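# Cap an LC fibre plug and seat it in cable manager

## Task

Press the dust cap all the way onto the LC jumper's plug, then set the plug down roughly horizontal inside one of the cable manager's rings beneath the switch. Only the cap may touch the plug's exposed tips. Do not kink or squash the cord, do not tug hard on its other end, and leave no sharp bend in it. The robot must not fall over or finish leaning, and nothing may be knocked or moved out of the work area.

## Robot and tools

ROBOT. A LinearBot: a wheeled base that can drive forward, sideways or turn in place, with a tall column. A carriage rides up and down the column (lift_m, 0 to 1 m) and holds two identical six-joint arms, left and right, each ending in a two-finger gripper. Arm bases sit roughly 0.57 m plus lift_m above the floor; the carriage underside hangs about 0.15 m lower. A hand reaches about 0.78 m from its shoulder but only about 0.38 m below its arm base. Parked arm: joints 1-6 = 0, 0.05, 0.05, 1.45, 0, 0. Cameras: carriage_camera (fixed, facing forward, tilted about 20 degrees down), left_wrist_camera and right_wrist_camera (looking out past the fingertips).

FRAMES. Base frame: origin on the floor below the base centre, x forward, y left, z up, metres. left_hand and right_hand in results are the midpoint between each hand's finger pads in this frame; quat_wxyz gives hand orientation (hand z runs along the fingers, fingers open along hand y). Hand readings can be off, usually the real hand is lower, especially at long reach. base_odometry is in the frame the base had when the scene began, built from wheel turns only, so slip and pushes distort it; heading is in radians, positive left.

move. One call holds at most one action plus the options cameras and blocking.
- base: an object with exactly one key, each an offset from where the base last measured itself, not a pose. translate_m: metres, forward positive, -2 to 2. strafe_m: metres, left positive, -2 to 2. rotate_rad: radians, counter-clockwise positive, -6.3 to 6.3.
- joints: one object covering both arms and the lift, keyed by name, each value an absolute target. lift_m in metres (0 to 1). left_joint1_rad ... left_joint6_rad and right_joint1_rad ... right_joint6_rad in radians: joint1 -2.617 to 3.054 (turn about vertical, 0 ahead, positive left); joint2 0 to 3.141 (shoulder, 0 upper arm pointing back level, 1.57 upright, 3.14 forward level); joint3 0 to 3.141 (elbow, 0 folded, 3.14 straight); joint4 -1.57 to 1.57 (wrist pitch, positive lifts fingertips); joint5 -1.57 to 1.57 (wrist yaw, positive swings fingertips to the right, opposite sense to joint1); joint6 -2.094 to 2.094 (roll about the finger axis, positive clockwise viewed from the forearm). left_gripper_m and right_gripper_m: pad gap in metres, 0 to 0.093. Omitted joints keep their previous targets.
- speeds: per-action caps keyed translate_m, strafe_m (0.02-0.5 m/s), rotate_rad (0.05-1.57 rad/s), lift_m (0.08-0.27 m/s).
- min_time_s: 0.1 to 8 s, shortest duration for arm and gripper motions; 2 or more gives straighter, slower hand paths. A value too short for the move makes it faster and can overshoot.
- cameras: list of names or ["all"]; [] for none. Unknown names or keys make the call invalid; out-of-range values are refused.
- blocking: true (default) returns when everything rests; false returns almost at once while motion continues, and later moves replace only the targets they name.
A move with no action just reports state and images.

RESULTS. The move line says done, or the worst status. base_status and joint_status per motion: done, moving, off_target (rested away from target, may still push), stopped, contact_stop, time_out, not_followed (a self-collision check blocked the arm; "joint command not followed" appears), limit_stop_at_motor_heat. An unplanned stop or a refused call cancels the remaining move, wait and finished_scene calls in that reply. on_its_own lists things the robot did unbidden. motor_effort gives percent of maximum per motor, peak in brackets, with sizeable error. Joint torques are listed per arm joint, wrapping at ±28 N m for joints 1-3. Motor temperatures list each arm's six joints then its gripper. Gripper readings: shut on nothing about 0.000-0.003; gripping a hard part reads slightly under its width. Grip becomes firm roughly 0.005 m below the first-contact reading; open well above the reading to release.

OTHER TOOLS. wait(seconds 0-10, cameras) passes time and returns state, ending early if prior moves settle. stop(cameras) brakes all running motions; the base coasts a bit first. zoom_image(camera, region [x0,y0,x1,y1] pixels from the top-left, at most 504 by 504) enlarges part of that camera's latest image. read_manual(section "licences") only returns licence text. finished_scene(scene = the current scene's number) ends the scene irreversibly; the cap and plug must stay correct without the robot.

CAUTIONS.
- The plug's ferrule tips must touch only the cap; grip the plug body or cap gently, avoid crushing the cord, keep bends gentle and do not pull the far end.
- Tipping: worst with the carriage high, arms stretched or loaded, pushing or pulling, or abrupt stops. A rising hand z with no command signals a lean; back off about 0.2 m.
- Arms have no contact stop and keep pressing; the base may drive on even when an arm is bent against something. Never let arms strike or squeeze each other. With joint2 under 0.8, turning joint1 outward 0.5 or more can hit the column.
- Heat: stretched or pressing arms warm up even while idle; at 75 °C a MOTOR HOT line appears, at 100 °C the arm goes limp for a while and drops what it holds. Park arms when not working.
- The simulation keeps running while you deliberate, so a non-blocking move continues.
- Do not drop things, slam, or shove fixed or heavy objects.

Each tool is called after "Call:" in YAML: its name, and indented under it one key for each argument.

## Session

Call:
move:

Scene clock: 0.00 s.
Joint torques (N m): no reading
Motor temperatures (°C): left_arm=[30 34 38 30 29 33 32] | right_arm=[31 36 36 30 31 30 33]
base_odometry: x=+0.000 y=+0.000 heading=+0.000
base_status: not commanded
joint_positions: lift_m=+0.300 left_joint1_rad=+0.009 left_joint2_rad=+0.036 left_joint3_rad=+0.044 left_joint4_rad=+1.438 left_joint5_rad=-0.049 left_joint6_rad=+0.018 left_gripper_m=+0.09396 right_joint1_rad=+0.000 right_joint2_rad=+0.053 right_joint3_rad=+0.056 right_joint4_rad=+1.416 right_joint5_rad=+0.010 right_joint6_rad=+0.042 right_gripper_m=+0.09396
joint_status: not commanded
motor_effort: lift_m=+35 drive_wheels=+1
left_hand: x=+0.2468 y=+0.3158 z=+1.2848 quat_wxyz=(+0.998, -0.024, +0.063, +0.015) (m; base frame)
right_hand: x=+0.2540 y=-0.3087 z=+1.2873 quat_wxyz=(+0.997, +0.006, +0.076, +0.020) (m; base frame)
pictures: carriage_camera, left_wrist_camera, right_wrist_camera
Images, in order (width x height): carriage_camera 896x504, left_wrist_camera 896x504, right_wrist_camera 896x504.

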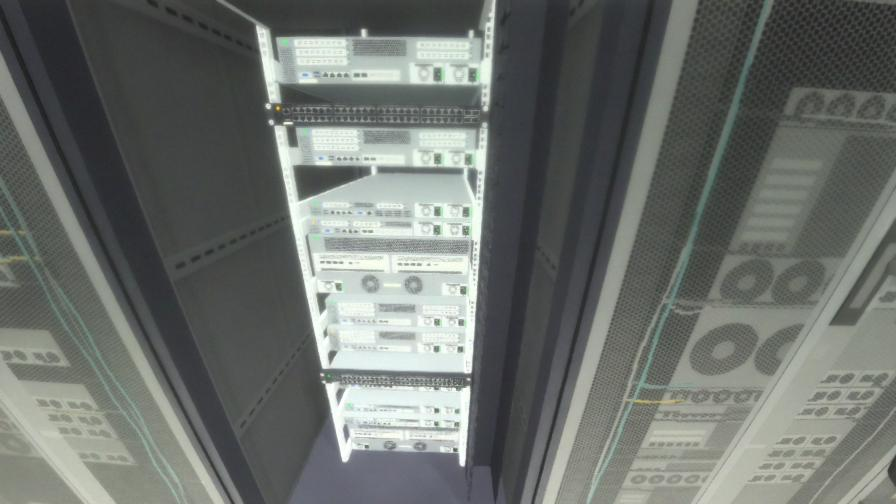

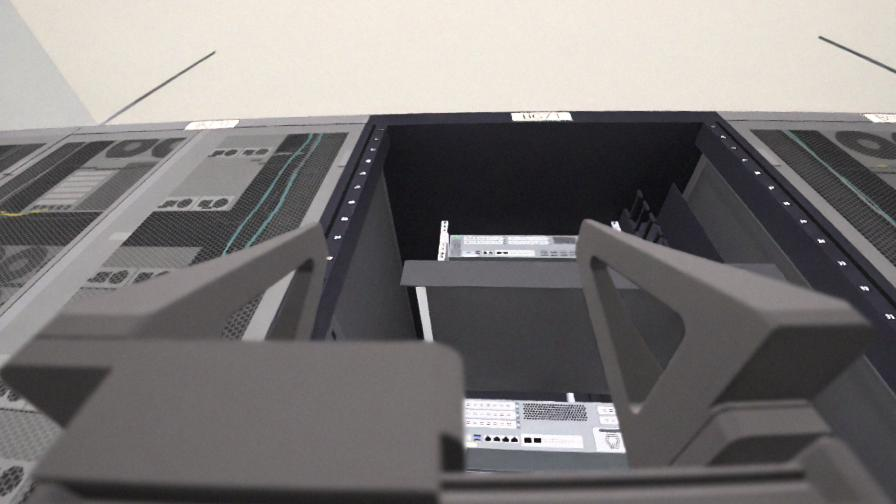

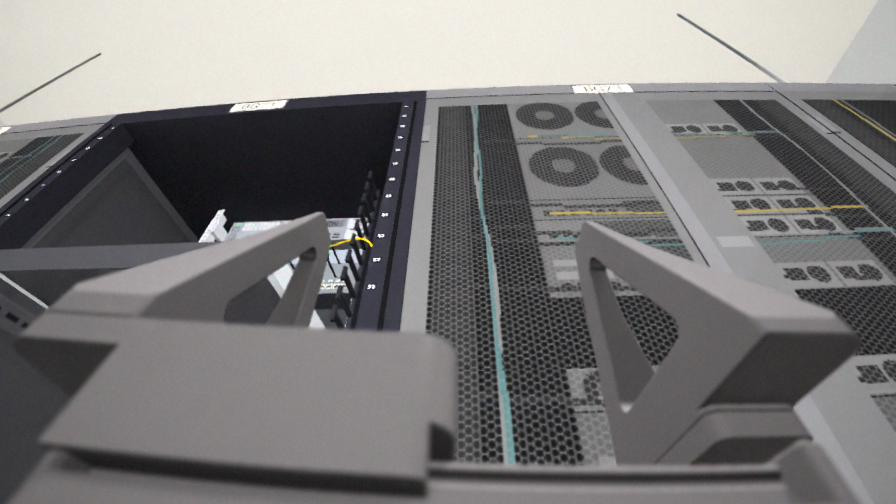

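Call:
zoom_image:
  camera: "carriage_camera"
  region: [230, 20, 530, 190]

Call:
zoom_image:
  camera: "carriage_camera"
  region: [290, 340, 510, 464]

Call:
zoom_image:
  camera: "right_wrist_camera"
  region: [200, 150, 420, 330]

Scaled by 1.680 from the camera's 896x504 image, which has a finer 1280x720 frame.

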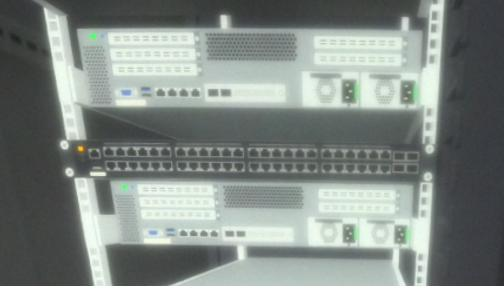

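Scaled by 2.291 from the camera's 896x504 image, which has a finer 1280x720 frame.

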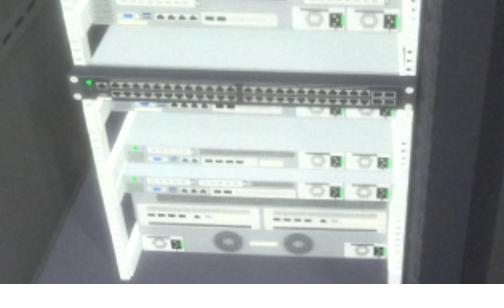

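Scaled by 2.291 from the camera's 896x504 image, which has a finer 1280x720 frame.

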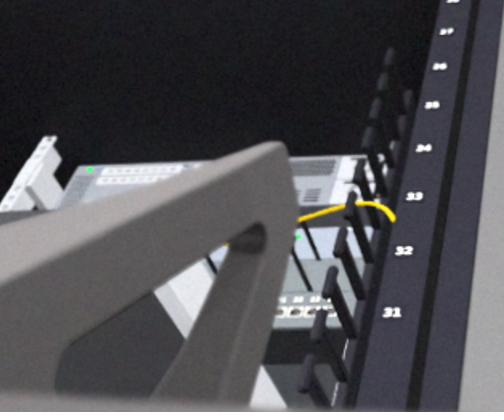

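Call:
move:
  joints: {"lift_m": 0.7}
  cameras: ["all"]

Scene clock: 13.90 s.
Joint torques (N m): left_arm=[0.05 3.67 6.53 -0.31 0.09 0.02] | right_arm=[-0.06 3.78 5.91 -0.17 -0.02 -0.12]
move: done
base_odometry: x=+0.000 y=+0.000 heading=+0.000
base_status: not commanded
joint_positions: lift_m=+0.700 left_joint1_rad=+0.009 left_joint2_rad=+0.036 left_joint3_rad=+0.044 left_joint4_rad=+1.438 left_joint5_rad=-0.049 left_joint6_rad=+0.018 left_gripper_m=+0.09396 right_joint1_rad=+0.000 right_joint2_rad=+0.053 right_joint3_rad=+0.056 right_joint4_rad=+1.416 right_joint5_rad=+0.010 right_joint6_rad=+0.042 right_gripper_m=+0.09396
joint_status: all done
motor_effort: lift_m=+35(43) drive_wheels=+1(5)
left_hand: x=+0.2468 y=+0.3158 z=+1.6848 quat_wxyz=(+0.998, -0.024, +0.063, +0.015) (m; base frame)
right_hand: x=+0.2540 y=-0.3087 z=+1.6873 quat_wxyz=(+0.997, +0.006, +0.076, +0.020) (m; base frame)
pictures: carriage_camera, left_wrist_camera, right_wrist_camera
Images, in order (width x height): carriage_camera 896x504, left_wrist_camera 896x504, right_wrist_camera 896x504.

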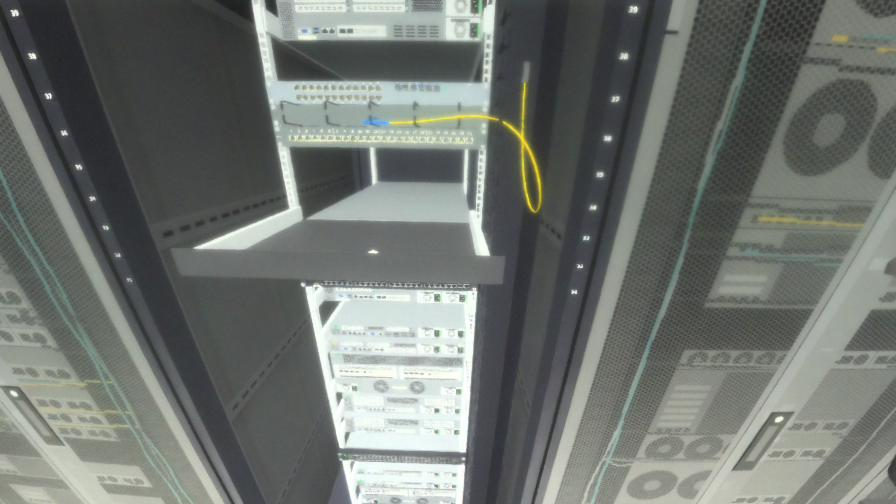

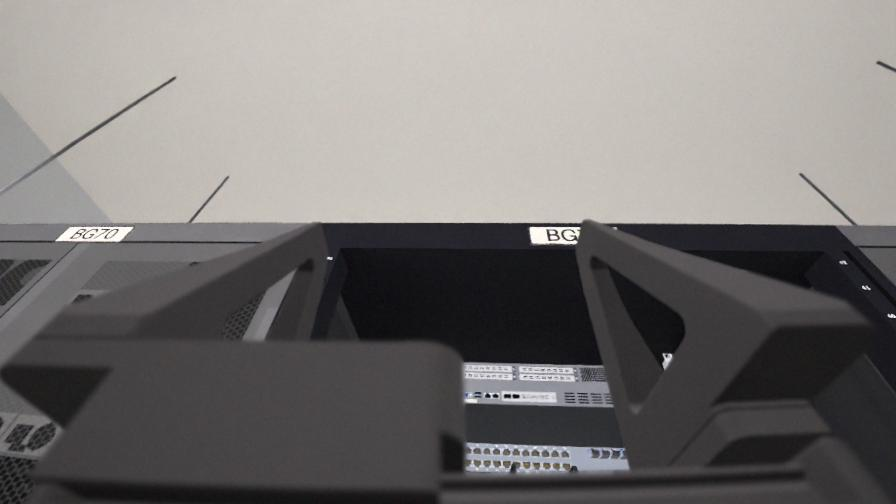

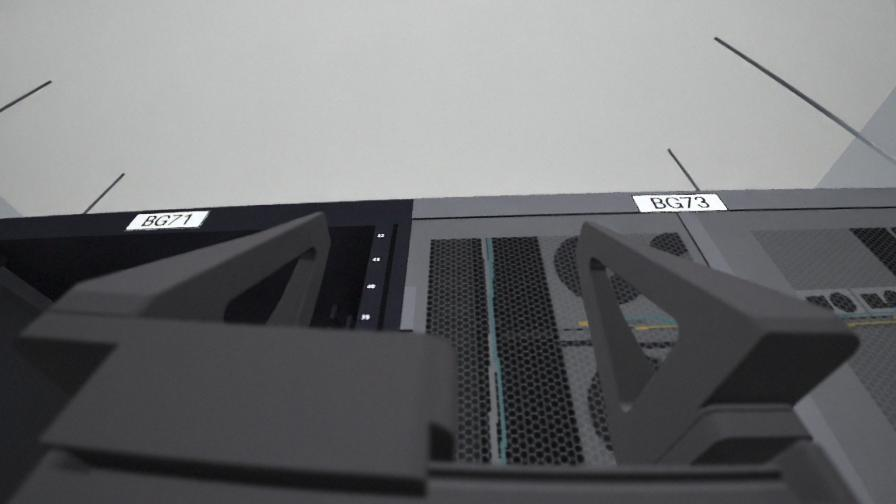

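Call:
zoom_image:
  camera: "carriage_camera"
  region: [260, 70, 500, 206]

Call:
zoom_image:
  camera: "carriage_camera"
  region: [150, 160, 570, 300]

Call:
zoom_image:
  camera: "carriage_camera"
  region: [460, 40, 640, 240]

Scaled by 2.100 from the camera's 896x504 image, which has a finer 1280x720 frame.

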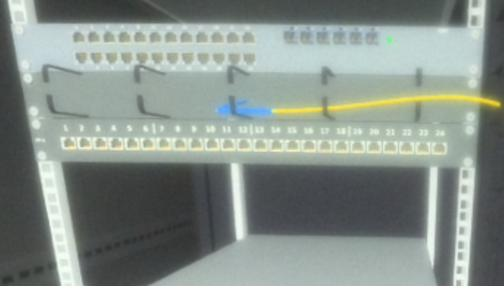

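Scaled by 1.200 from the camera's 896x504 image, which has a finer 1280x720 frame.

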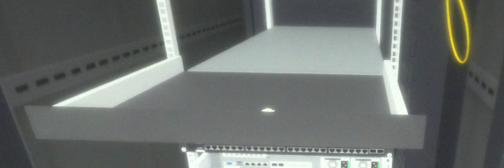

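Scaled by 2.520 from the camera's 896x504 image, which has a finer 1280x720 frame.

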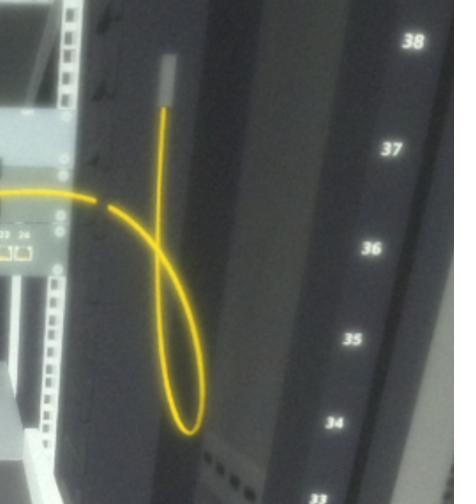

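Call:
move:
  joints: {"lift_m": 0.95}
  cameras: ["carriage_camera"]

Call:
zoom_image:
  camera: "carriage_camera"
  region: [250, 100, 550, 268]

Call:
zoom_image:
  camera: "carriage_camera"
  region: [200, 240, 560, 442]

Scene clock: 72.27 s.
Joint torques (N m): left_arm=[0.05 3.67 6.5 -0.31 0.08 0.02] | right_arm=[-0.05 3.78 5.93 -0.17 -0.02 -0.12]
move: done
base_odometry: x=+0.000 y=+0.000 heading=+0.000
base_status: not commanded
joint_positions: lift_m=+0.950 left_joint1_rad=+0.009 left_joint2_rad=+0.036 left_joint3_rad=+0.044 left_joint4_rad=+1.438 left_joint5_rad=-0.049 left_joint6_rad=+0.018 left_gripper_m=+0.09396 right_joint1_rad=+0.000 right_joint2_rad=+0.053 right_joint3_rad=+0.056 right_joint4_rad=+1.416 right_joint5_rad=+0.010 right_joint6_rad=+0.042 right_gripper_m=+0.09396
joint_status: all done
motor_effort: lift_m=+35(43) drive_wheels=+1(7)
left_hand: x=+0.2468 y=+0.3158 z=+1.9348 quat_wxyz=(+0.998, -0.024, +0.063, +0.015) (m; base frame)
right_hand: x=+0.2540 y=-0.3087 z=+1.9373 quat_wxyz=(+0.997, +0.006, +0.076, +0.020) (m; base frame)
pictures: carriage_camera
Images, in order (width x height): carriage_camera 896x504.

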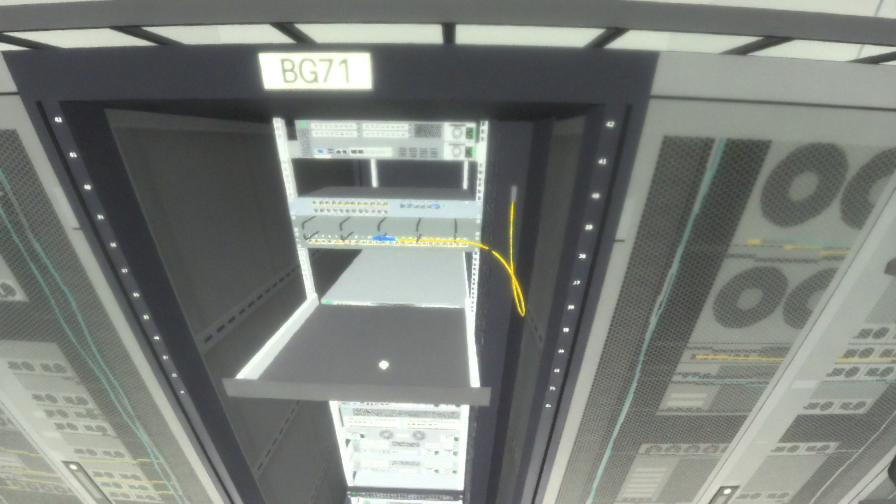

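Scaled by 1.680 from the camera's 896x504 image, which has a finer 1280x720 frame.

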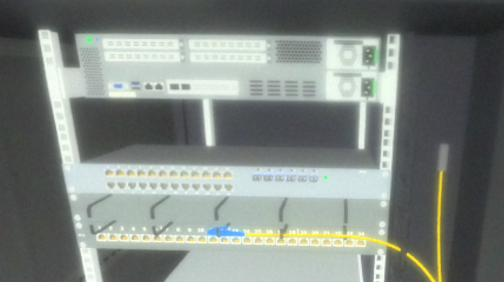

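Scaled by 1.400 from the camera's 896x504 image, which has a finer 1280x720 frame.

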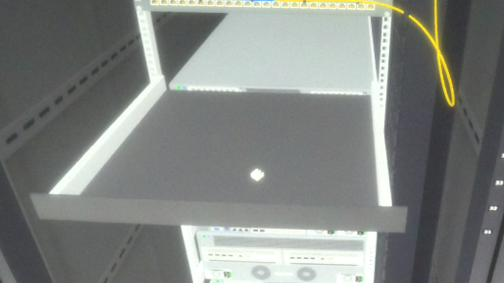

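Call:
move:
  base: {"strafe_m": 0.15}
  speeds: {"strafe_m": 0.1}
  cameras: ["carriage_camera"]

Scene clock: 110.73 s.
Joint torques (N m): left_arm=[0.08 3.69 6.5 -0.32 0.09 0.02] | right_arm=[-0.1 3.79 5.93 -0.17 -0.01 -0.11]
move: done
base_odometry: x=+0.000 y=+0.150 heading=+0.001
base_status: done
joint_positions: lift_m=+0.950 left_joint1_rad=+0.009 left_joint2_rad=+0.036 left_joint3_rad=+0.044 left_joint4_rad=+1.438 left_joint5_rad=-0.049 left_joint6_rad=+0.018 left_gripper_m=+0.09396 right_joint1_rad=-0.001 right_joint2_rad=+0.053 right_joint3_rad=+0.056 right_joint4_rad=+1.416 right_joint5_rad=+0.010 right_joint6_rad=+0.042 right_gripper_m=+0.09396
joint_status: not commanded
motor_effort: lift_m=+35(35) drive_wheels=+5(12)
left_hand: x=+0.2468 y=+0.3158 z=+1.9348 quat_wxyz=(+0.998, -0.024, +0.063, +0.015) (m; base frame)
right_hand: x=+0.2540 y=-0.3087 z=+1.9373 quat_wxyz=(+0.997, +0.007, +0.076, +0.020) (m; base frame)
pictures: carriage_camera
Images, in order (width x height): carriage_camera 896x504.

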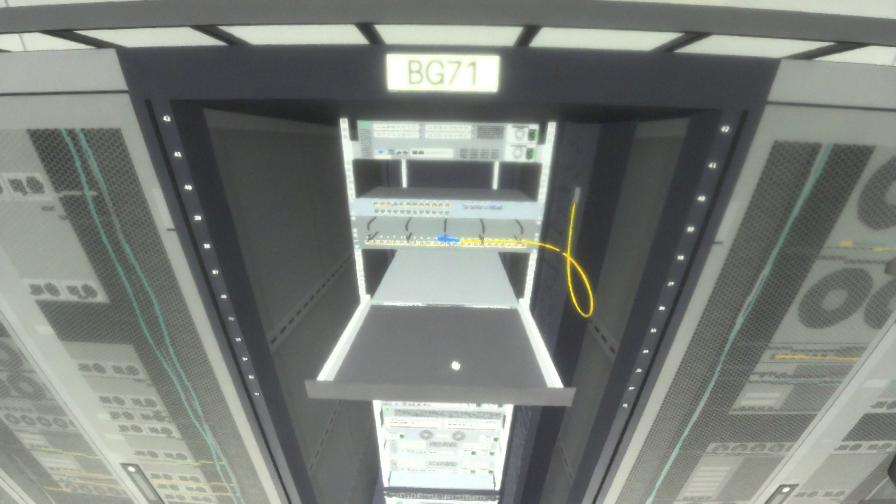

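Call:
move:
  joints: {"left_joint1_rad": -0.737, "left_joint2_rad": 1.632, "left_joint3_rad": 1.446, "left_joint4_rad": -0.861, "left_joint5_rad": 0, "left_joint6_rad": 0}
  min_time_s: 3
  cameras: ["all"]

Scene clock: 141.57 s.
Joint torques (N m): left_arm=[-0.53 -5.89 11.18 1.21 0.16 -0.1] | right_arm=[-0.06 3.77 5.93 -0.18 -0.02 -0.11]
Motor temperatures (°C): left_arm=[30 36 43 30 29 33 32] | right_arm=[31 37 40 30 31 30 33]
move: done
base_odometry: x=+0.000 y=+0.150 heading=+0.001
base_status: not commanded
joint_positions: lift_m=+0.950 left_joint1_rad=-0.730 left_joint2_rad=+1.619 left_joint3_rad=+1.408 left_joint4_rad=-0.851 left_joint5_rad=-0.013 left_joint6_rad=+0.011 left_gripper_m=+0.09396 right_joint1_rad=-0.001 right_joint2_rad=+0.053 right_joint3_rad=+0.056 right_joint4_rad=+1.416 right_joint5_rad=+0.010 right_joint6_rad=+0.042 right_gripper_m=+0.09396
joint_status: all done
motor_effort: lift_m=+35(36) drive_wheels=-1(7)
left_hand: x=+0.5191 y=+0.0381 z=+1.6719 quat_wxyz=(+0.238, +0.349, +0.903, -0.083) (m; base frame)
right_hand: x=+0.2540 y=-0.3087 z=+1.9373 quat_wxyz=(+0.997, +0.007, +0.076, +0.020) (m; base frame)
pictures: carriage_camera, left_wrist_camera, right_wrist_camera
Images, in order (width x height): carriage_camera 896x504, left_wrist_camera 896x504, right_wrist_camera 896x504.

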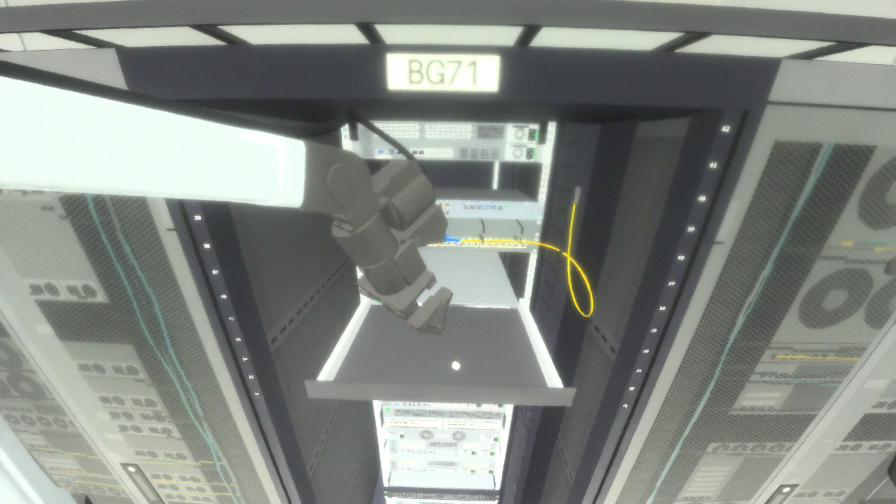

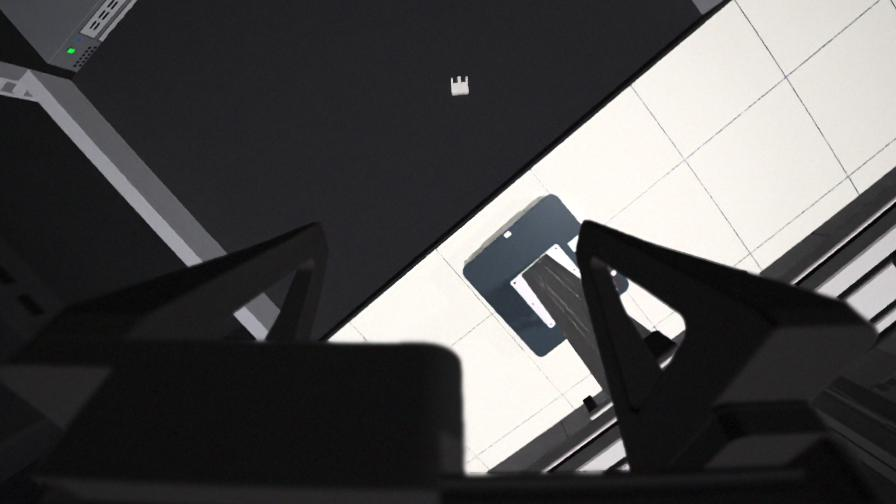

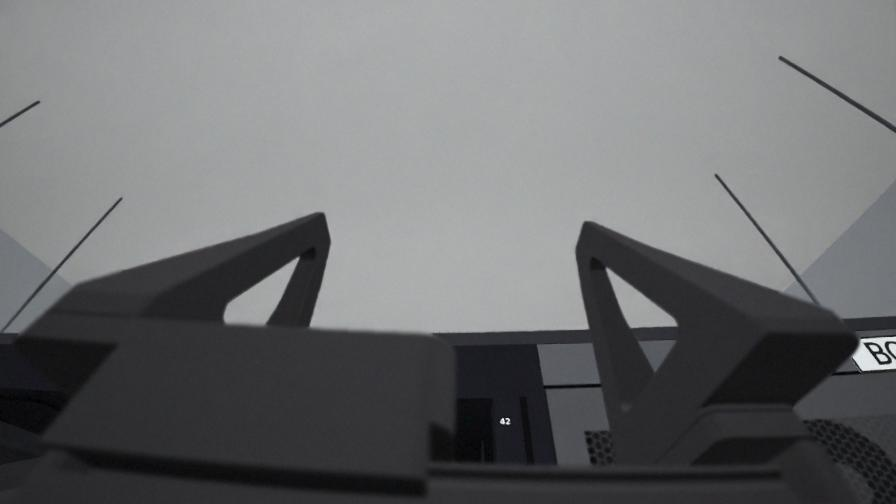

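Call:
zoom_image:
  camera: "left_wrist_camera"
  region: [425, 60, 495, 110]

Call:
zoom_image:
  camera: "carriage_camera"
  region: [360, 200, 600, 335]

Scaled by 7.200 from the camera's 896x504 image, which has a finer 1280x720 frame.

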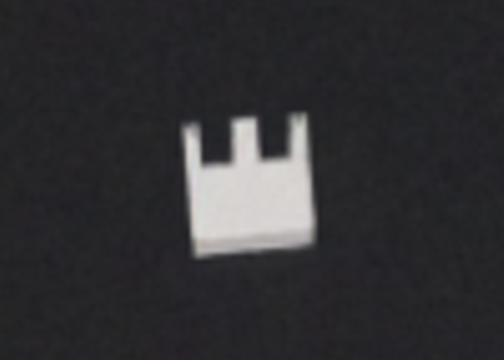

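Scaled by 2.100 from the camera's 896x504 image, which has a finer 1280x720 frame.

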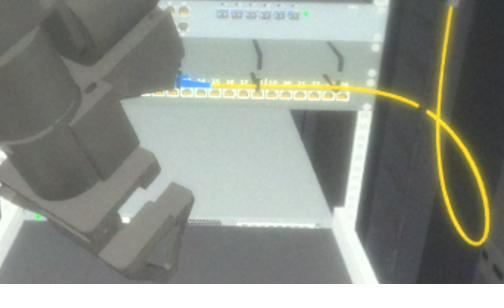

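Call:
move:
  joints: {"left_joint1_rad": -0.53, "left_joint2_rad": 1.594, "left_joint3_rad": 0.677, "left_joint4_rad": 1.318, "left_joint5_rad": 0, "left_joint6_rad": 0}
  min_time_s: 2.5
  cameras: ["left_wrist_camera", "carriage_camera"]

Call:
zoom_image:
  camera: "left_wrist_camera"
  region: [350, 150, 600, 320]

Scene clock: 174.90 s.
Joint torques (N m): left_arm=[0.7 -8.25 5.64 2.02 0.16 -0.09] | right_arm=[-0.01 3.79 5.94 -0.18 -0.02 -0.11]
move: done
base_odometry: x=+0.000 y=+0.150 heading=+0.001
base_status: not commanded
joint_positions: lift_m=+0.950 left_joint1_rad=-0.538 left_joint2_rad=+1.619 left_joint3_rad=+0.693 left_joint4_rad=+1.301 left_joint5_rad=-0.011 left_joint6_rad=+0.011 left_gripper_m=+0.09396 right_joint1_rad=-0.001 right_joint2_rad=+0.053 right_joint3_rad=+0.056 right_joint4_rad=+1.416 right_joint5_rad=+0.010 right_joint6_rad=+0.042 right_gripper_m=+0.09396
joint_status: all done
motor_effort: lift_m=+35(36) drive_wheels=-1(6)
left_hand: x=+0.6102 y=+0.0736 z=+1.8120 quat_wxyz=(+0.799, +0.148, +0.543, -0.212) (m; base frame)
right_hand: x=+0.2540 y=-0.3087 z=+1.9373 quat_wxyz=(+0.997, +0.007, +0.076, +0.020) (m; base frame)
pictures: carriage_camera, left_wrist_camera
Images, in order (width x height): carriage_camera 896x504, left_wrist_camera 896x504.

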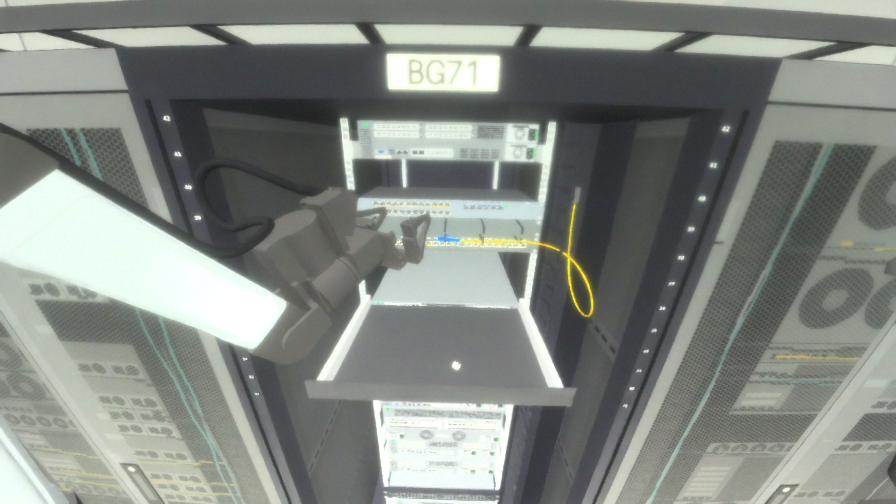

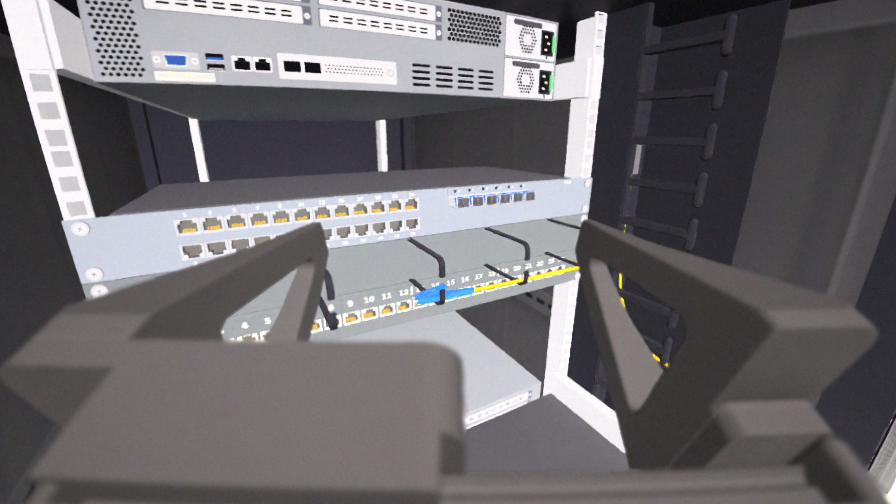

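Scaled by 2.016 from the camera's 896x504 image, which has a finer 1280x720 frame.

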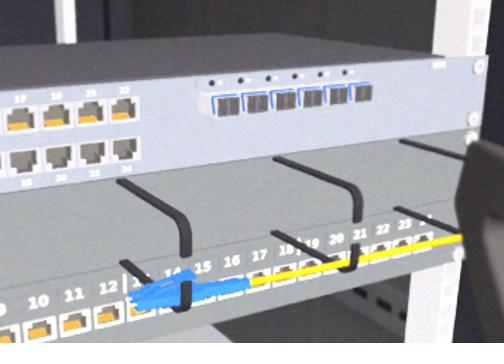

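Call:
zoom_image:
  camera: "left_wrist_camera"
  region: [395, 250, 495, 320]

Call:
zoom_image:
  camera: "left_wrist_camera"
  region: [560, 90, 780, 380]

Scaled by 5.040 from the camera's 896x504 image, which has a finer 1280x720 frame.

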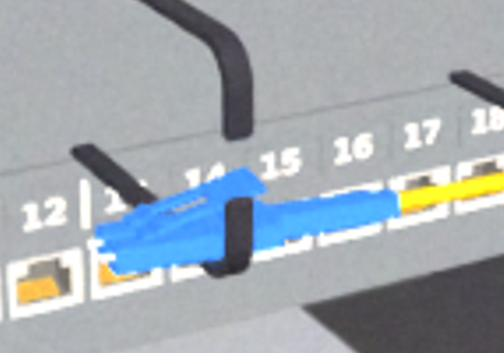

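Scaled by 1.738 from the camera's 896x504 image, which has a finer 1280x720 frame.

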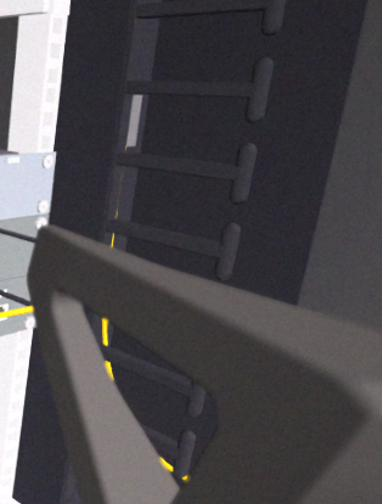

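Call:
move:
  joints: {"left_joint1_rad": 0, "left_joint2_rad": 0.05, "left_joint3_rad": 0.05, "left_joint4_rad": 1.45, "lift_m": 1.0}
  min_time_s: 2.5
  cameras: []

Call:
move:
  base: {"translate_m": 0.1}
  speeds: {"translate_m": 0.06}
  cameras: ["carriage_camera"]

Scene clock: 273.77 s.
Joint torques (N m): left_arm=[0.69 2.73 4.94 -0.17 0.17 -0.01] | right_arm=[-0.03 3.79 5.9 -0.17 -0.02 -0.11]
Motor temperatures (°C): left_arm=[29 44 44 39 29 33 32] | right_arm=[31 37 40 30 31 30 33]
move: done
base_odometry: x=+0.000 y=+0.150 heading=+0.001
base_status: not commanded
joint_positions: lift_m=+1.000 left_joint1_rad=-0.008 left_joint2_rad=+0.060 left_joint3_rad=+0.064 left_joint4_rad=+1.440 left_joint5_rad=-0.010 left_joint6_rad=+0.003 left_gripper_m=+0.09396 right_joint1_rad=-0.001 right_joint2_rad=+0.053 right_joint3_rad=+0.056 right_joint4_rad=+1.416 right_joint5_rad=+0.010 right_joint6_rad=+0.042 right_gripper_m=+0.09396
joint_status: all done
motor_effort: lift_m=+35(43) drive_wheels=+4(9)
left_hand: x=+0.2478 y=+0.3085 z=+1.9904 quat_wxyz=(+0.998, -0.005, +0.063, -0.002) (m; base frame)
right_hand: x=+0.2540 y=-0.3087 z=+1.9873 quat_wxyz=(+0.997, +0.007, +0.076, +0.020) (m; base frame)
pictures: none
No camera images: "cameras" was empty.

Scene clock: 275.97 s.
Joint torques (N m): left_arm=[0.73 2.74 4.93 -0.24 0.16 -0.01] | right_arm=[-0.03 3.79 5.91 -0.19 -0.02 -0.11]
move: done
base_odometry: x=+0.100 y=+0.150 heading=+0.001
base_status: done
joint_positions: lift_m=+1.000 left_joint1_rad=-0.008 left_joint2_rad=+0.060 left_joint3_rad=+0.064 left_joint4_rad=+1.445 left_joint5_rad=-0.010 left_joint6_rad=+0.003 left_gripper_m=+0.09396 right_joint1_rad=-0.001 right_joint2_rad=+0.053 right_joint3_rad=+0.056 right_joint4_rad=+1.415 right_joint5_rad=+0.010 right_joint6_rad=+0.042 right_gripper_m=+0.09396
joint_status: not commanded
motor_effort: lift_m=+35(35) drive_wheels=-4(11)
left_hand: x=+0.2466 y=+0.3085 z=+1.9906 quat_wxyz=(+0.998, -0.005, +0.061, -0.002) (m; base frame)
right_hand: x=+0.2542 y=-0.3087 z=+1.9872 quat_wxyz=(+0.997, +0.007, +0.076, +0.020) (m; base frame)
pictures: carriage_camera
Images, in order (width x height): carriage_camera 896x504.

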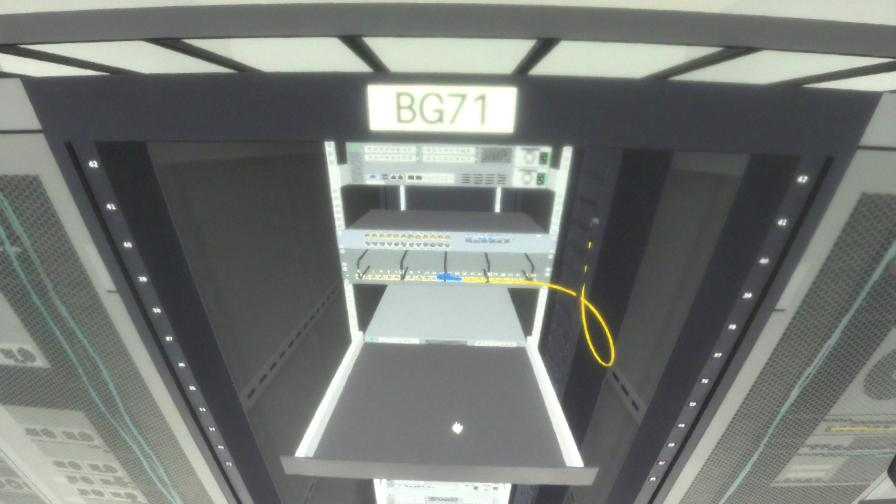

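Call:
zoom_image:
  camera: "carriage_camera"
  region: [390, 225, 550, 315]

Call:
zoom_image:
  camera: "carriage_camera"
  region: [440, 415, 480, 438]

Scaled by 3.150 from the camera's 896x504 image, which has a finer 1280x720 frame.

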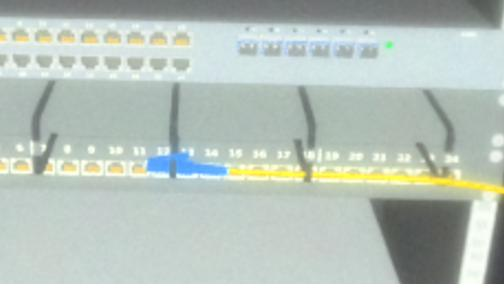

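Scaled by 12.600 from the camera's 896x504 image, which has a finer 1280x720 frame.

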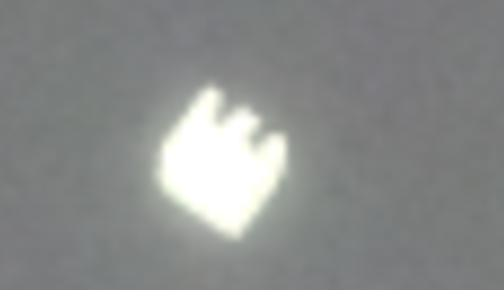

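Call:
move:
  joints: {"right_joint1_rad": 0.628, "right_joint2_rad": 1.336, "right_joint3_rad": 0.194, "right_joint4_rad": 1.44, "right_joint5_rad": 0, "right_joint6_rad": 0}
  min_time_s: 3
  cameras: ["right_wrist_camera", "carriage_camera"]

Call:
zoom_image:
  camera: "right_wrist_camera"
  region: [350, 180, 550, 320]

Scene clock: 298.23 s.
Joint torques (N m): left_arm=[0.73 2.74 4.94 -0.24 0.16 -0.01] | right_arm=[0.57 -2.61 7.42 2.42 -0.1 -0.24]
move: done
base_odometry: x=+0.100 y=+0.150 heading=+0.001
base_status: not commanded
joint_positions: lift_m=+1.000 left_joint1_rad=-0.008 left_joint2_rad=+0.060 left_joint3_rad=+0.064 left_joint4_rad=+1.445 left_joint5_rad=-0.010 left_joint6_rad=+0.003 left_gripper_m=+0.09396 right_joint1_rad=+0.622 right_joint2_rad=+1.327 right_joint3_rad=+0.173 right_joint4_rad=+1.438 right_joint5_rad=+0.009 right_joint6_rad=+0.010 right_gripper_m=+0.09396
joint_status: all done
motor_effort: lift_m=+35(35) drive_wheels=-2(6)
left_hand: x=+0.2466 y=+0.3085 z=+1.9906 quat_wxyz=(+0.998, -0.005, +0.061, -0.002) (m; base frame)
right_hand: x=+0.4993 y=-0.1053 z=+1.7937 quat_wxyz=(+0.761, -0.177, +0.573, +0.246) (m; base frame)
pictures: carriage_camera, right_wrist_camera
Images, in order (width x height): carriage_camera 896x504, right_wrist_camera 896x504.

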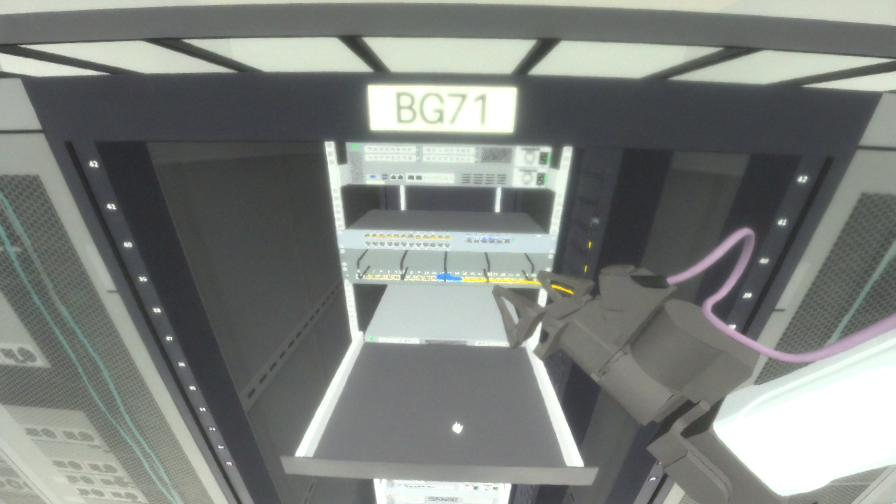

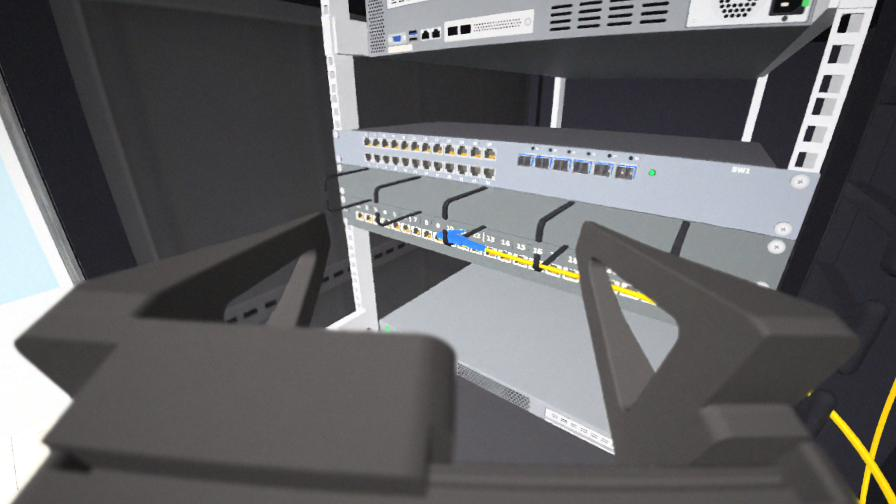

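Scaled by 2.520 from the camera's 896x504 image, which has a finer 1280x720 frame.

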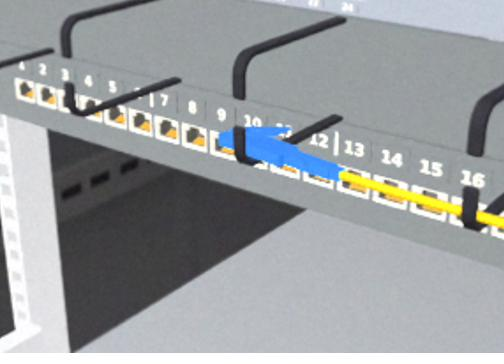

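Call:
move:
  joints: {"left_joint1_rad": -0.8965, "left_joint2_rad": 1.783, "left_joint3_rad": 1.015, "left_joint4_rad": -0.38, "left_joint5_rad": -0.1125, "left_joint6_rad": -0.245, "left_gripper_m": 0.05, "right_joint1_rad": 0, "right_joint2_rad": 0.05, "right_joint3_rad": 0.05, "right_joint4_rad": 1.45, "right_joint5_rad": 0, "right_joint6_rad": 0}
  min_time_s: 3.5
  cameras: ["left_wrist_camera", "carriage_camera"]

Scene clock: 468.53 s.
Joint torques (N m): left_arm=[0.75 22.97 -6.74 -5.32 0.23 -1.41] | right_arm=[-0.66 2.91 4.56 -0.26 -0.07 -0.22]
Motor temperatures (°C): left_arm=[29 39 43 35 29 33 32] | right_arm=[31 35 43 45 31 30 33]
move: off_target
base_odometry: x=+0.100 y=+0.150 heading=+0.001
base_status: not commanded
joint_positions: lift_m=+1.000 left_joint1_rad=-0.905 left_joint2_rad=+1.067 left_joint3_rad=+1.179 left_joint4_rad=+0.262 left_joint5_rad=-0.127 left_joint6_rad=-0.092 left_gripper_m=+0.05015 right_joint1_rad=+0.006 right_joint2_rad=+0.061 right_joint3_rad=+0.063 right_joint4_rad=+1.450 right_joint5_rad=+0.006 right_joint6_rad=+0.009 right_gripper_m=+0.09396
joint_status: left_joint2_rad off_target (ended at +1.067, target +1.783); left_joint3_rad off_target (ended at +1.179, target +1.015); left_joint4_rad off_target (ended at +0.261, target -0.380); left_joint6_rad off_target (ended at -0.092, target -0.245); the others done
motor_effort: lift_m=+33(35) drive_wheels=+8(16)
left_hand: x=+0.4542 y=+0.0382 z=+2.0761 quat_wxyz=(+0.741, +0.174, +0.537, -0.363) (m; base frame)
right_hand: x=+0.2457 y=-0.3077 z=+1.9906 quat_wxyz=(+0.998, +0.003, +0.059, +0.008) (m; base frame)
pictures: carriage_camera, left_wrist_camera
Images, in order (width x height): carriage_camera 896x504, left_wrist_camera 896x504.

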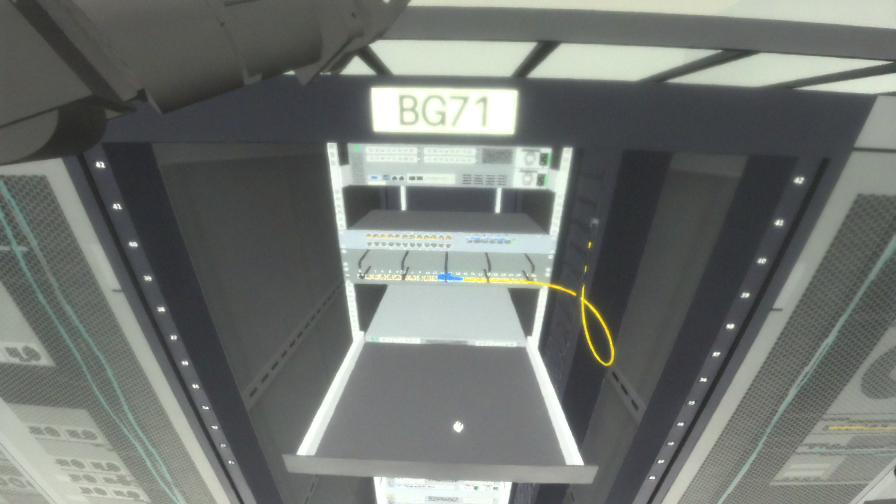

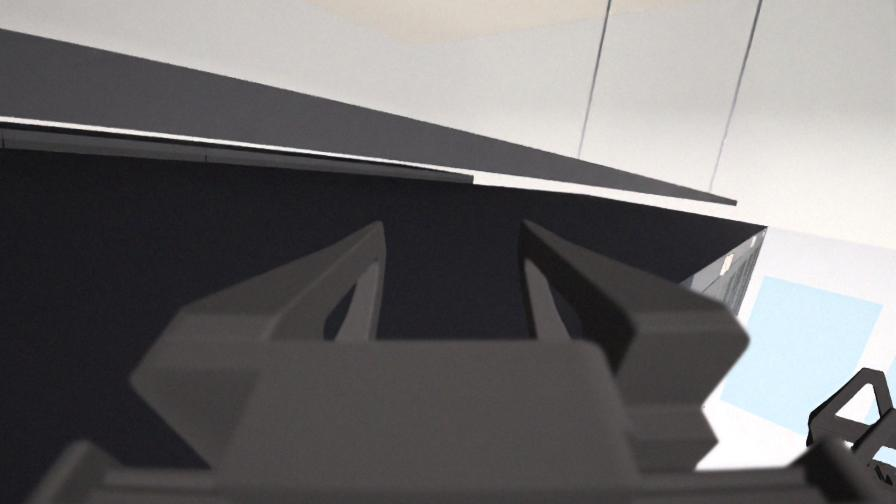

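Call:
move:
  joints: {"left_joint1_rad": -0.905, "left_joint2_rad": 0.9, "left_joint3_rad": 0.9, "left_joint4_rad": 0.6, "left_joint5_rad": -0.12, "left_joint6_rad": -0.092}
  min_time_s: 1.5
  cameras: ["left_wrist_camera", "carriage_camera"]

Scene clock: 474.33 s.
Joint torques (N m): left_arm=[0.61 -1.54 6.32 1.44 -0.03 0] | right_arm=[-0.59 2.91 4.56 -0.25 -0.07 -0.22]
Motor temperatures (°C): left_arm=[29 44 43 42 29 34 32] | right_arm=[31 35 43 43 31 30 33]
move: done
base_odometry: x=+0.100 y=+0.150 heading=+0.001
base_status: not commanded
joint_positions: lift_m=+1.000 left_joint1_rad=-0.912 left_joint2_rad=+0.906 left_joint3_rad=+0.916 left_joint4_rad=+0.605 left_joint5_rad=-0.105 left_joint6_rad=-0.090 left_gripper_m=+0.05009 right_joint1_rad=+0.006 right_joint2_rad=+0.061 right_joint3_rad=+0.063 right_joint4_rad=+1.451 right_joint5_rad=+0.005 right_joint6_rad=+0.009 right_gripper_m=+0.09396
joint_status: all done
motor_effort: lift_m=+33(33) drive_wheels=-2(13)
left_hand: x=+0.4154 y=+0.0785 z=+2.0805 quat_wxyz=(+0.789, +0.140, +0.440, -0.405) (m; base frame)
right_hand: x=+0.2456 y=-0.3077 z=+1.9906 quat_wxyz=(+0.998, +0.003, +0.059, +0.007) (m; base frame)
pictures: carriage_camera, left_wrist_camera
Images, in order (width x height): carriage_camera 896x504, left_wrist_camera 896x504.

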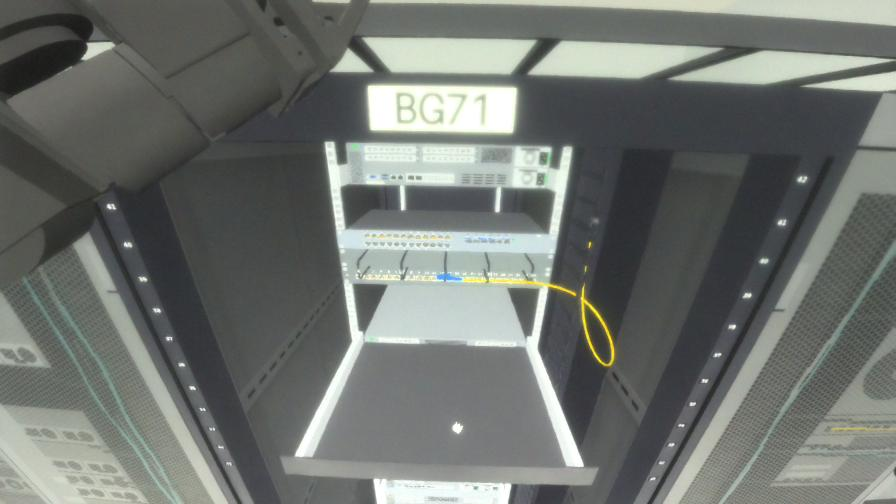

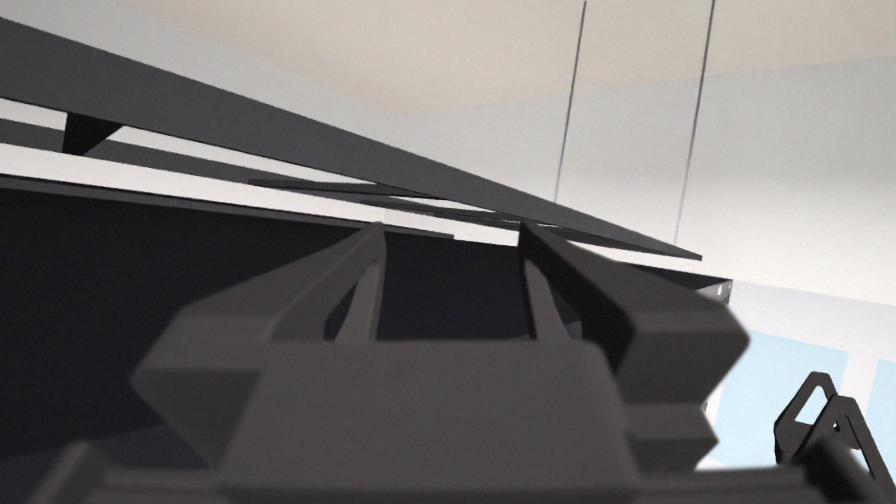

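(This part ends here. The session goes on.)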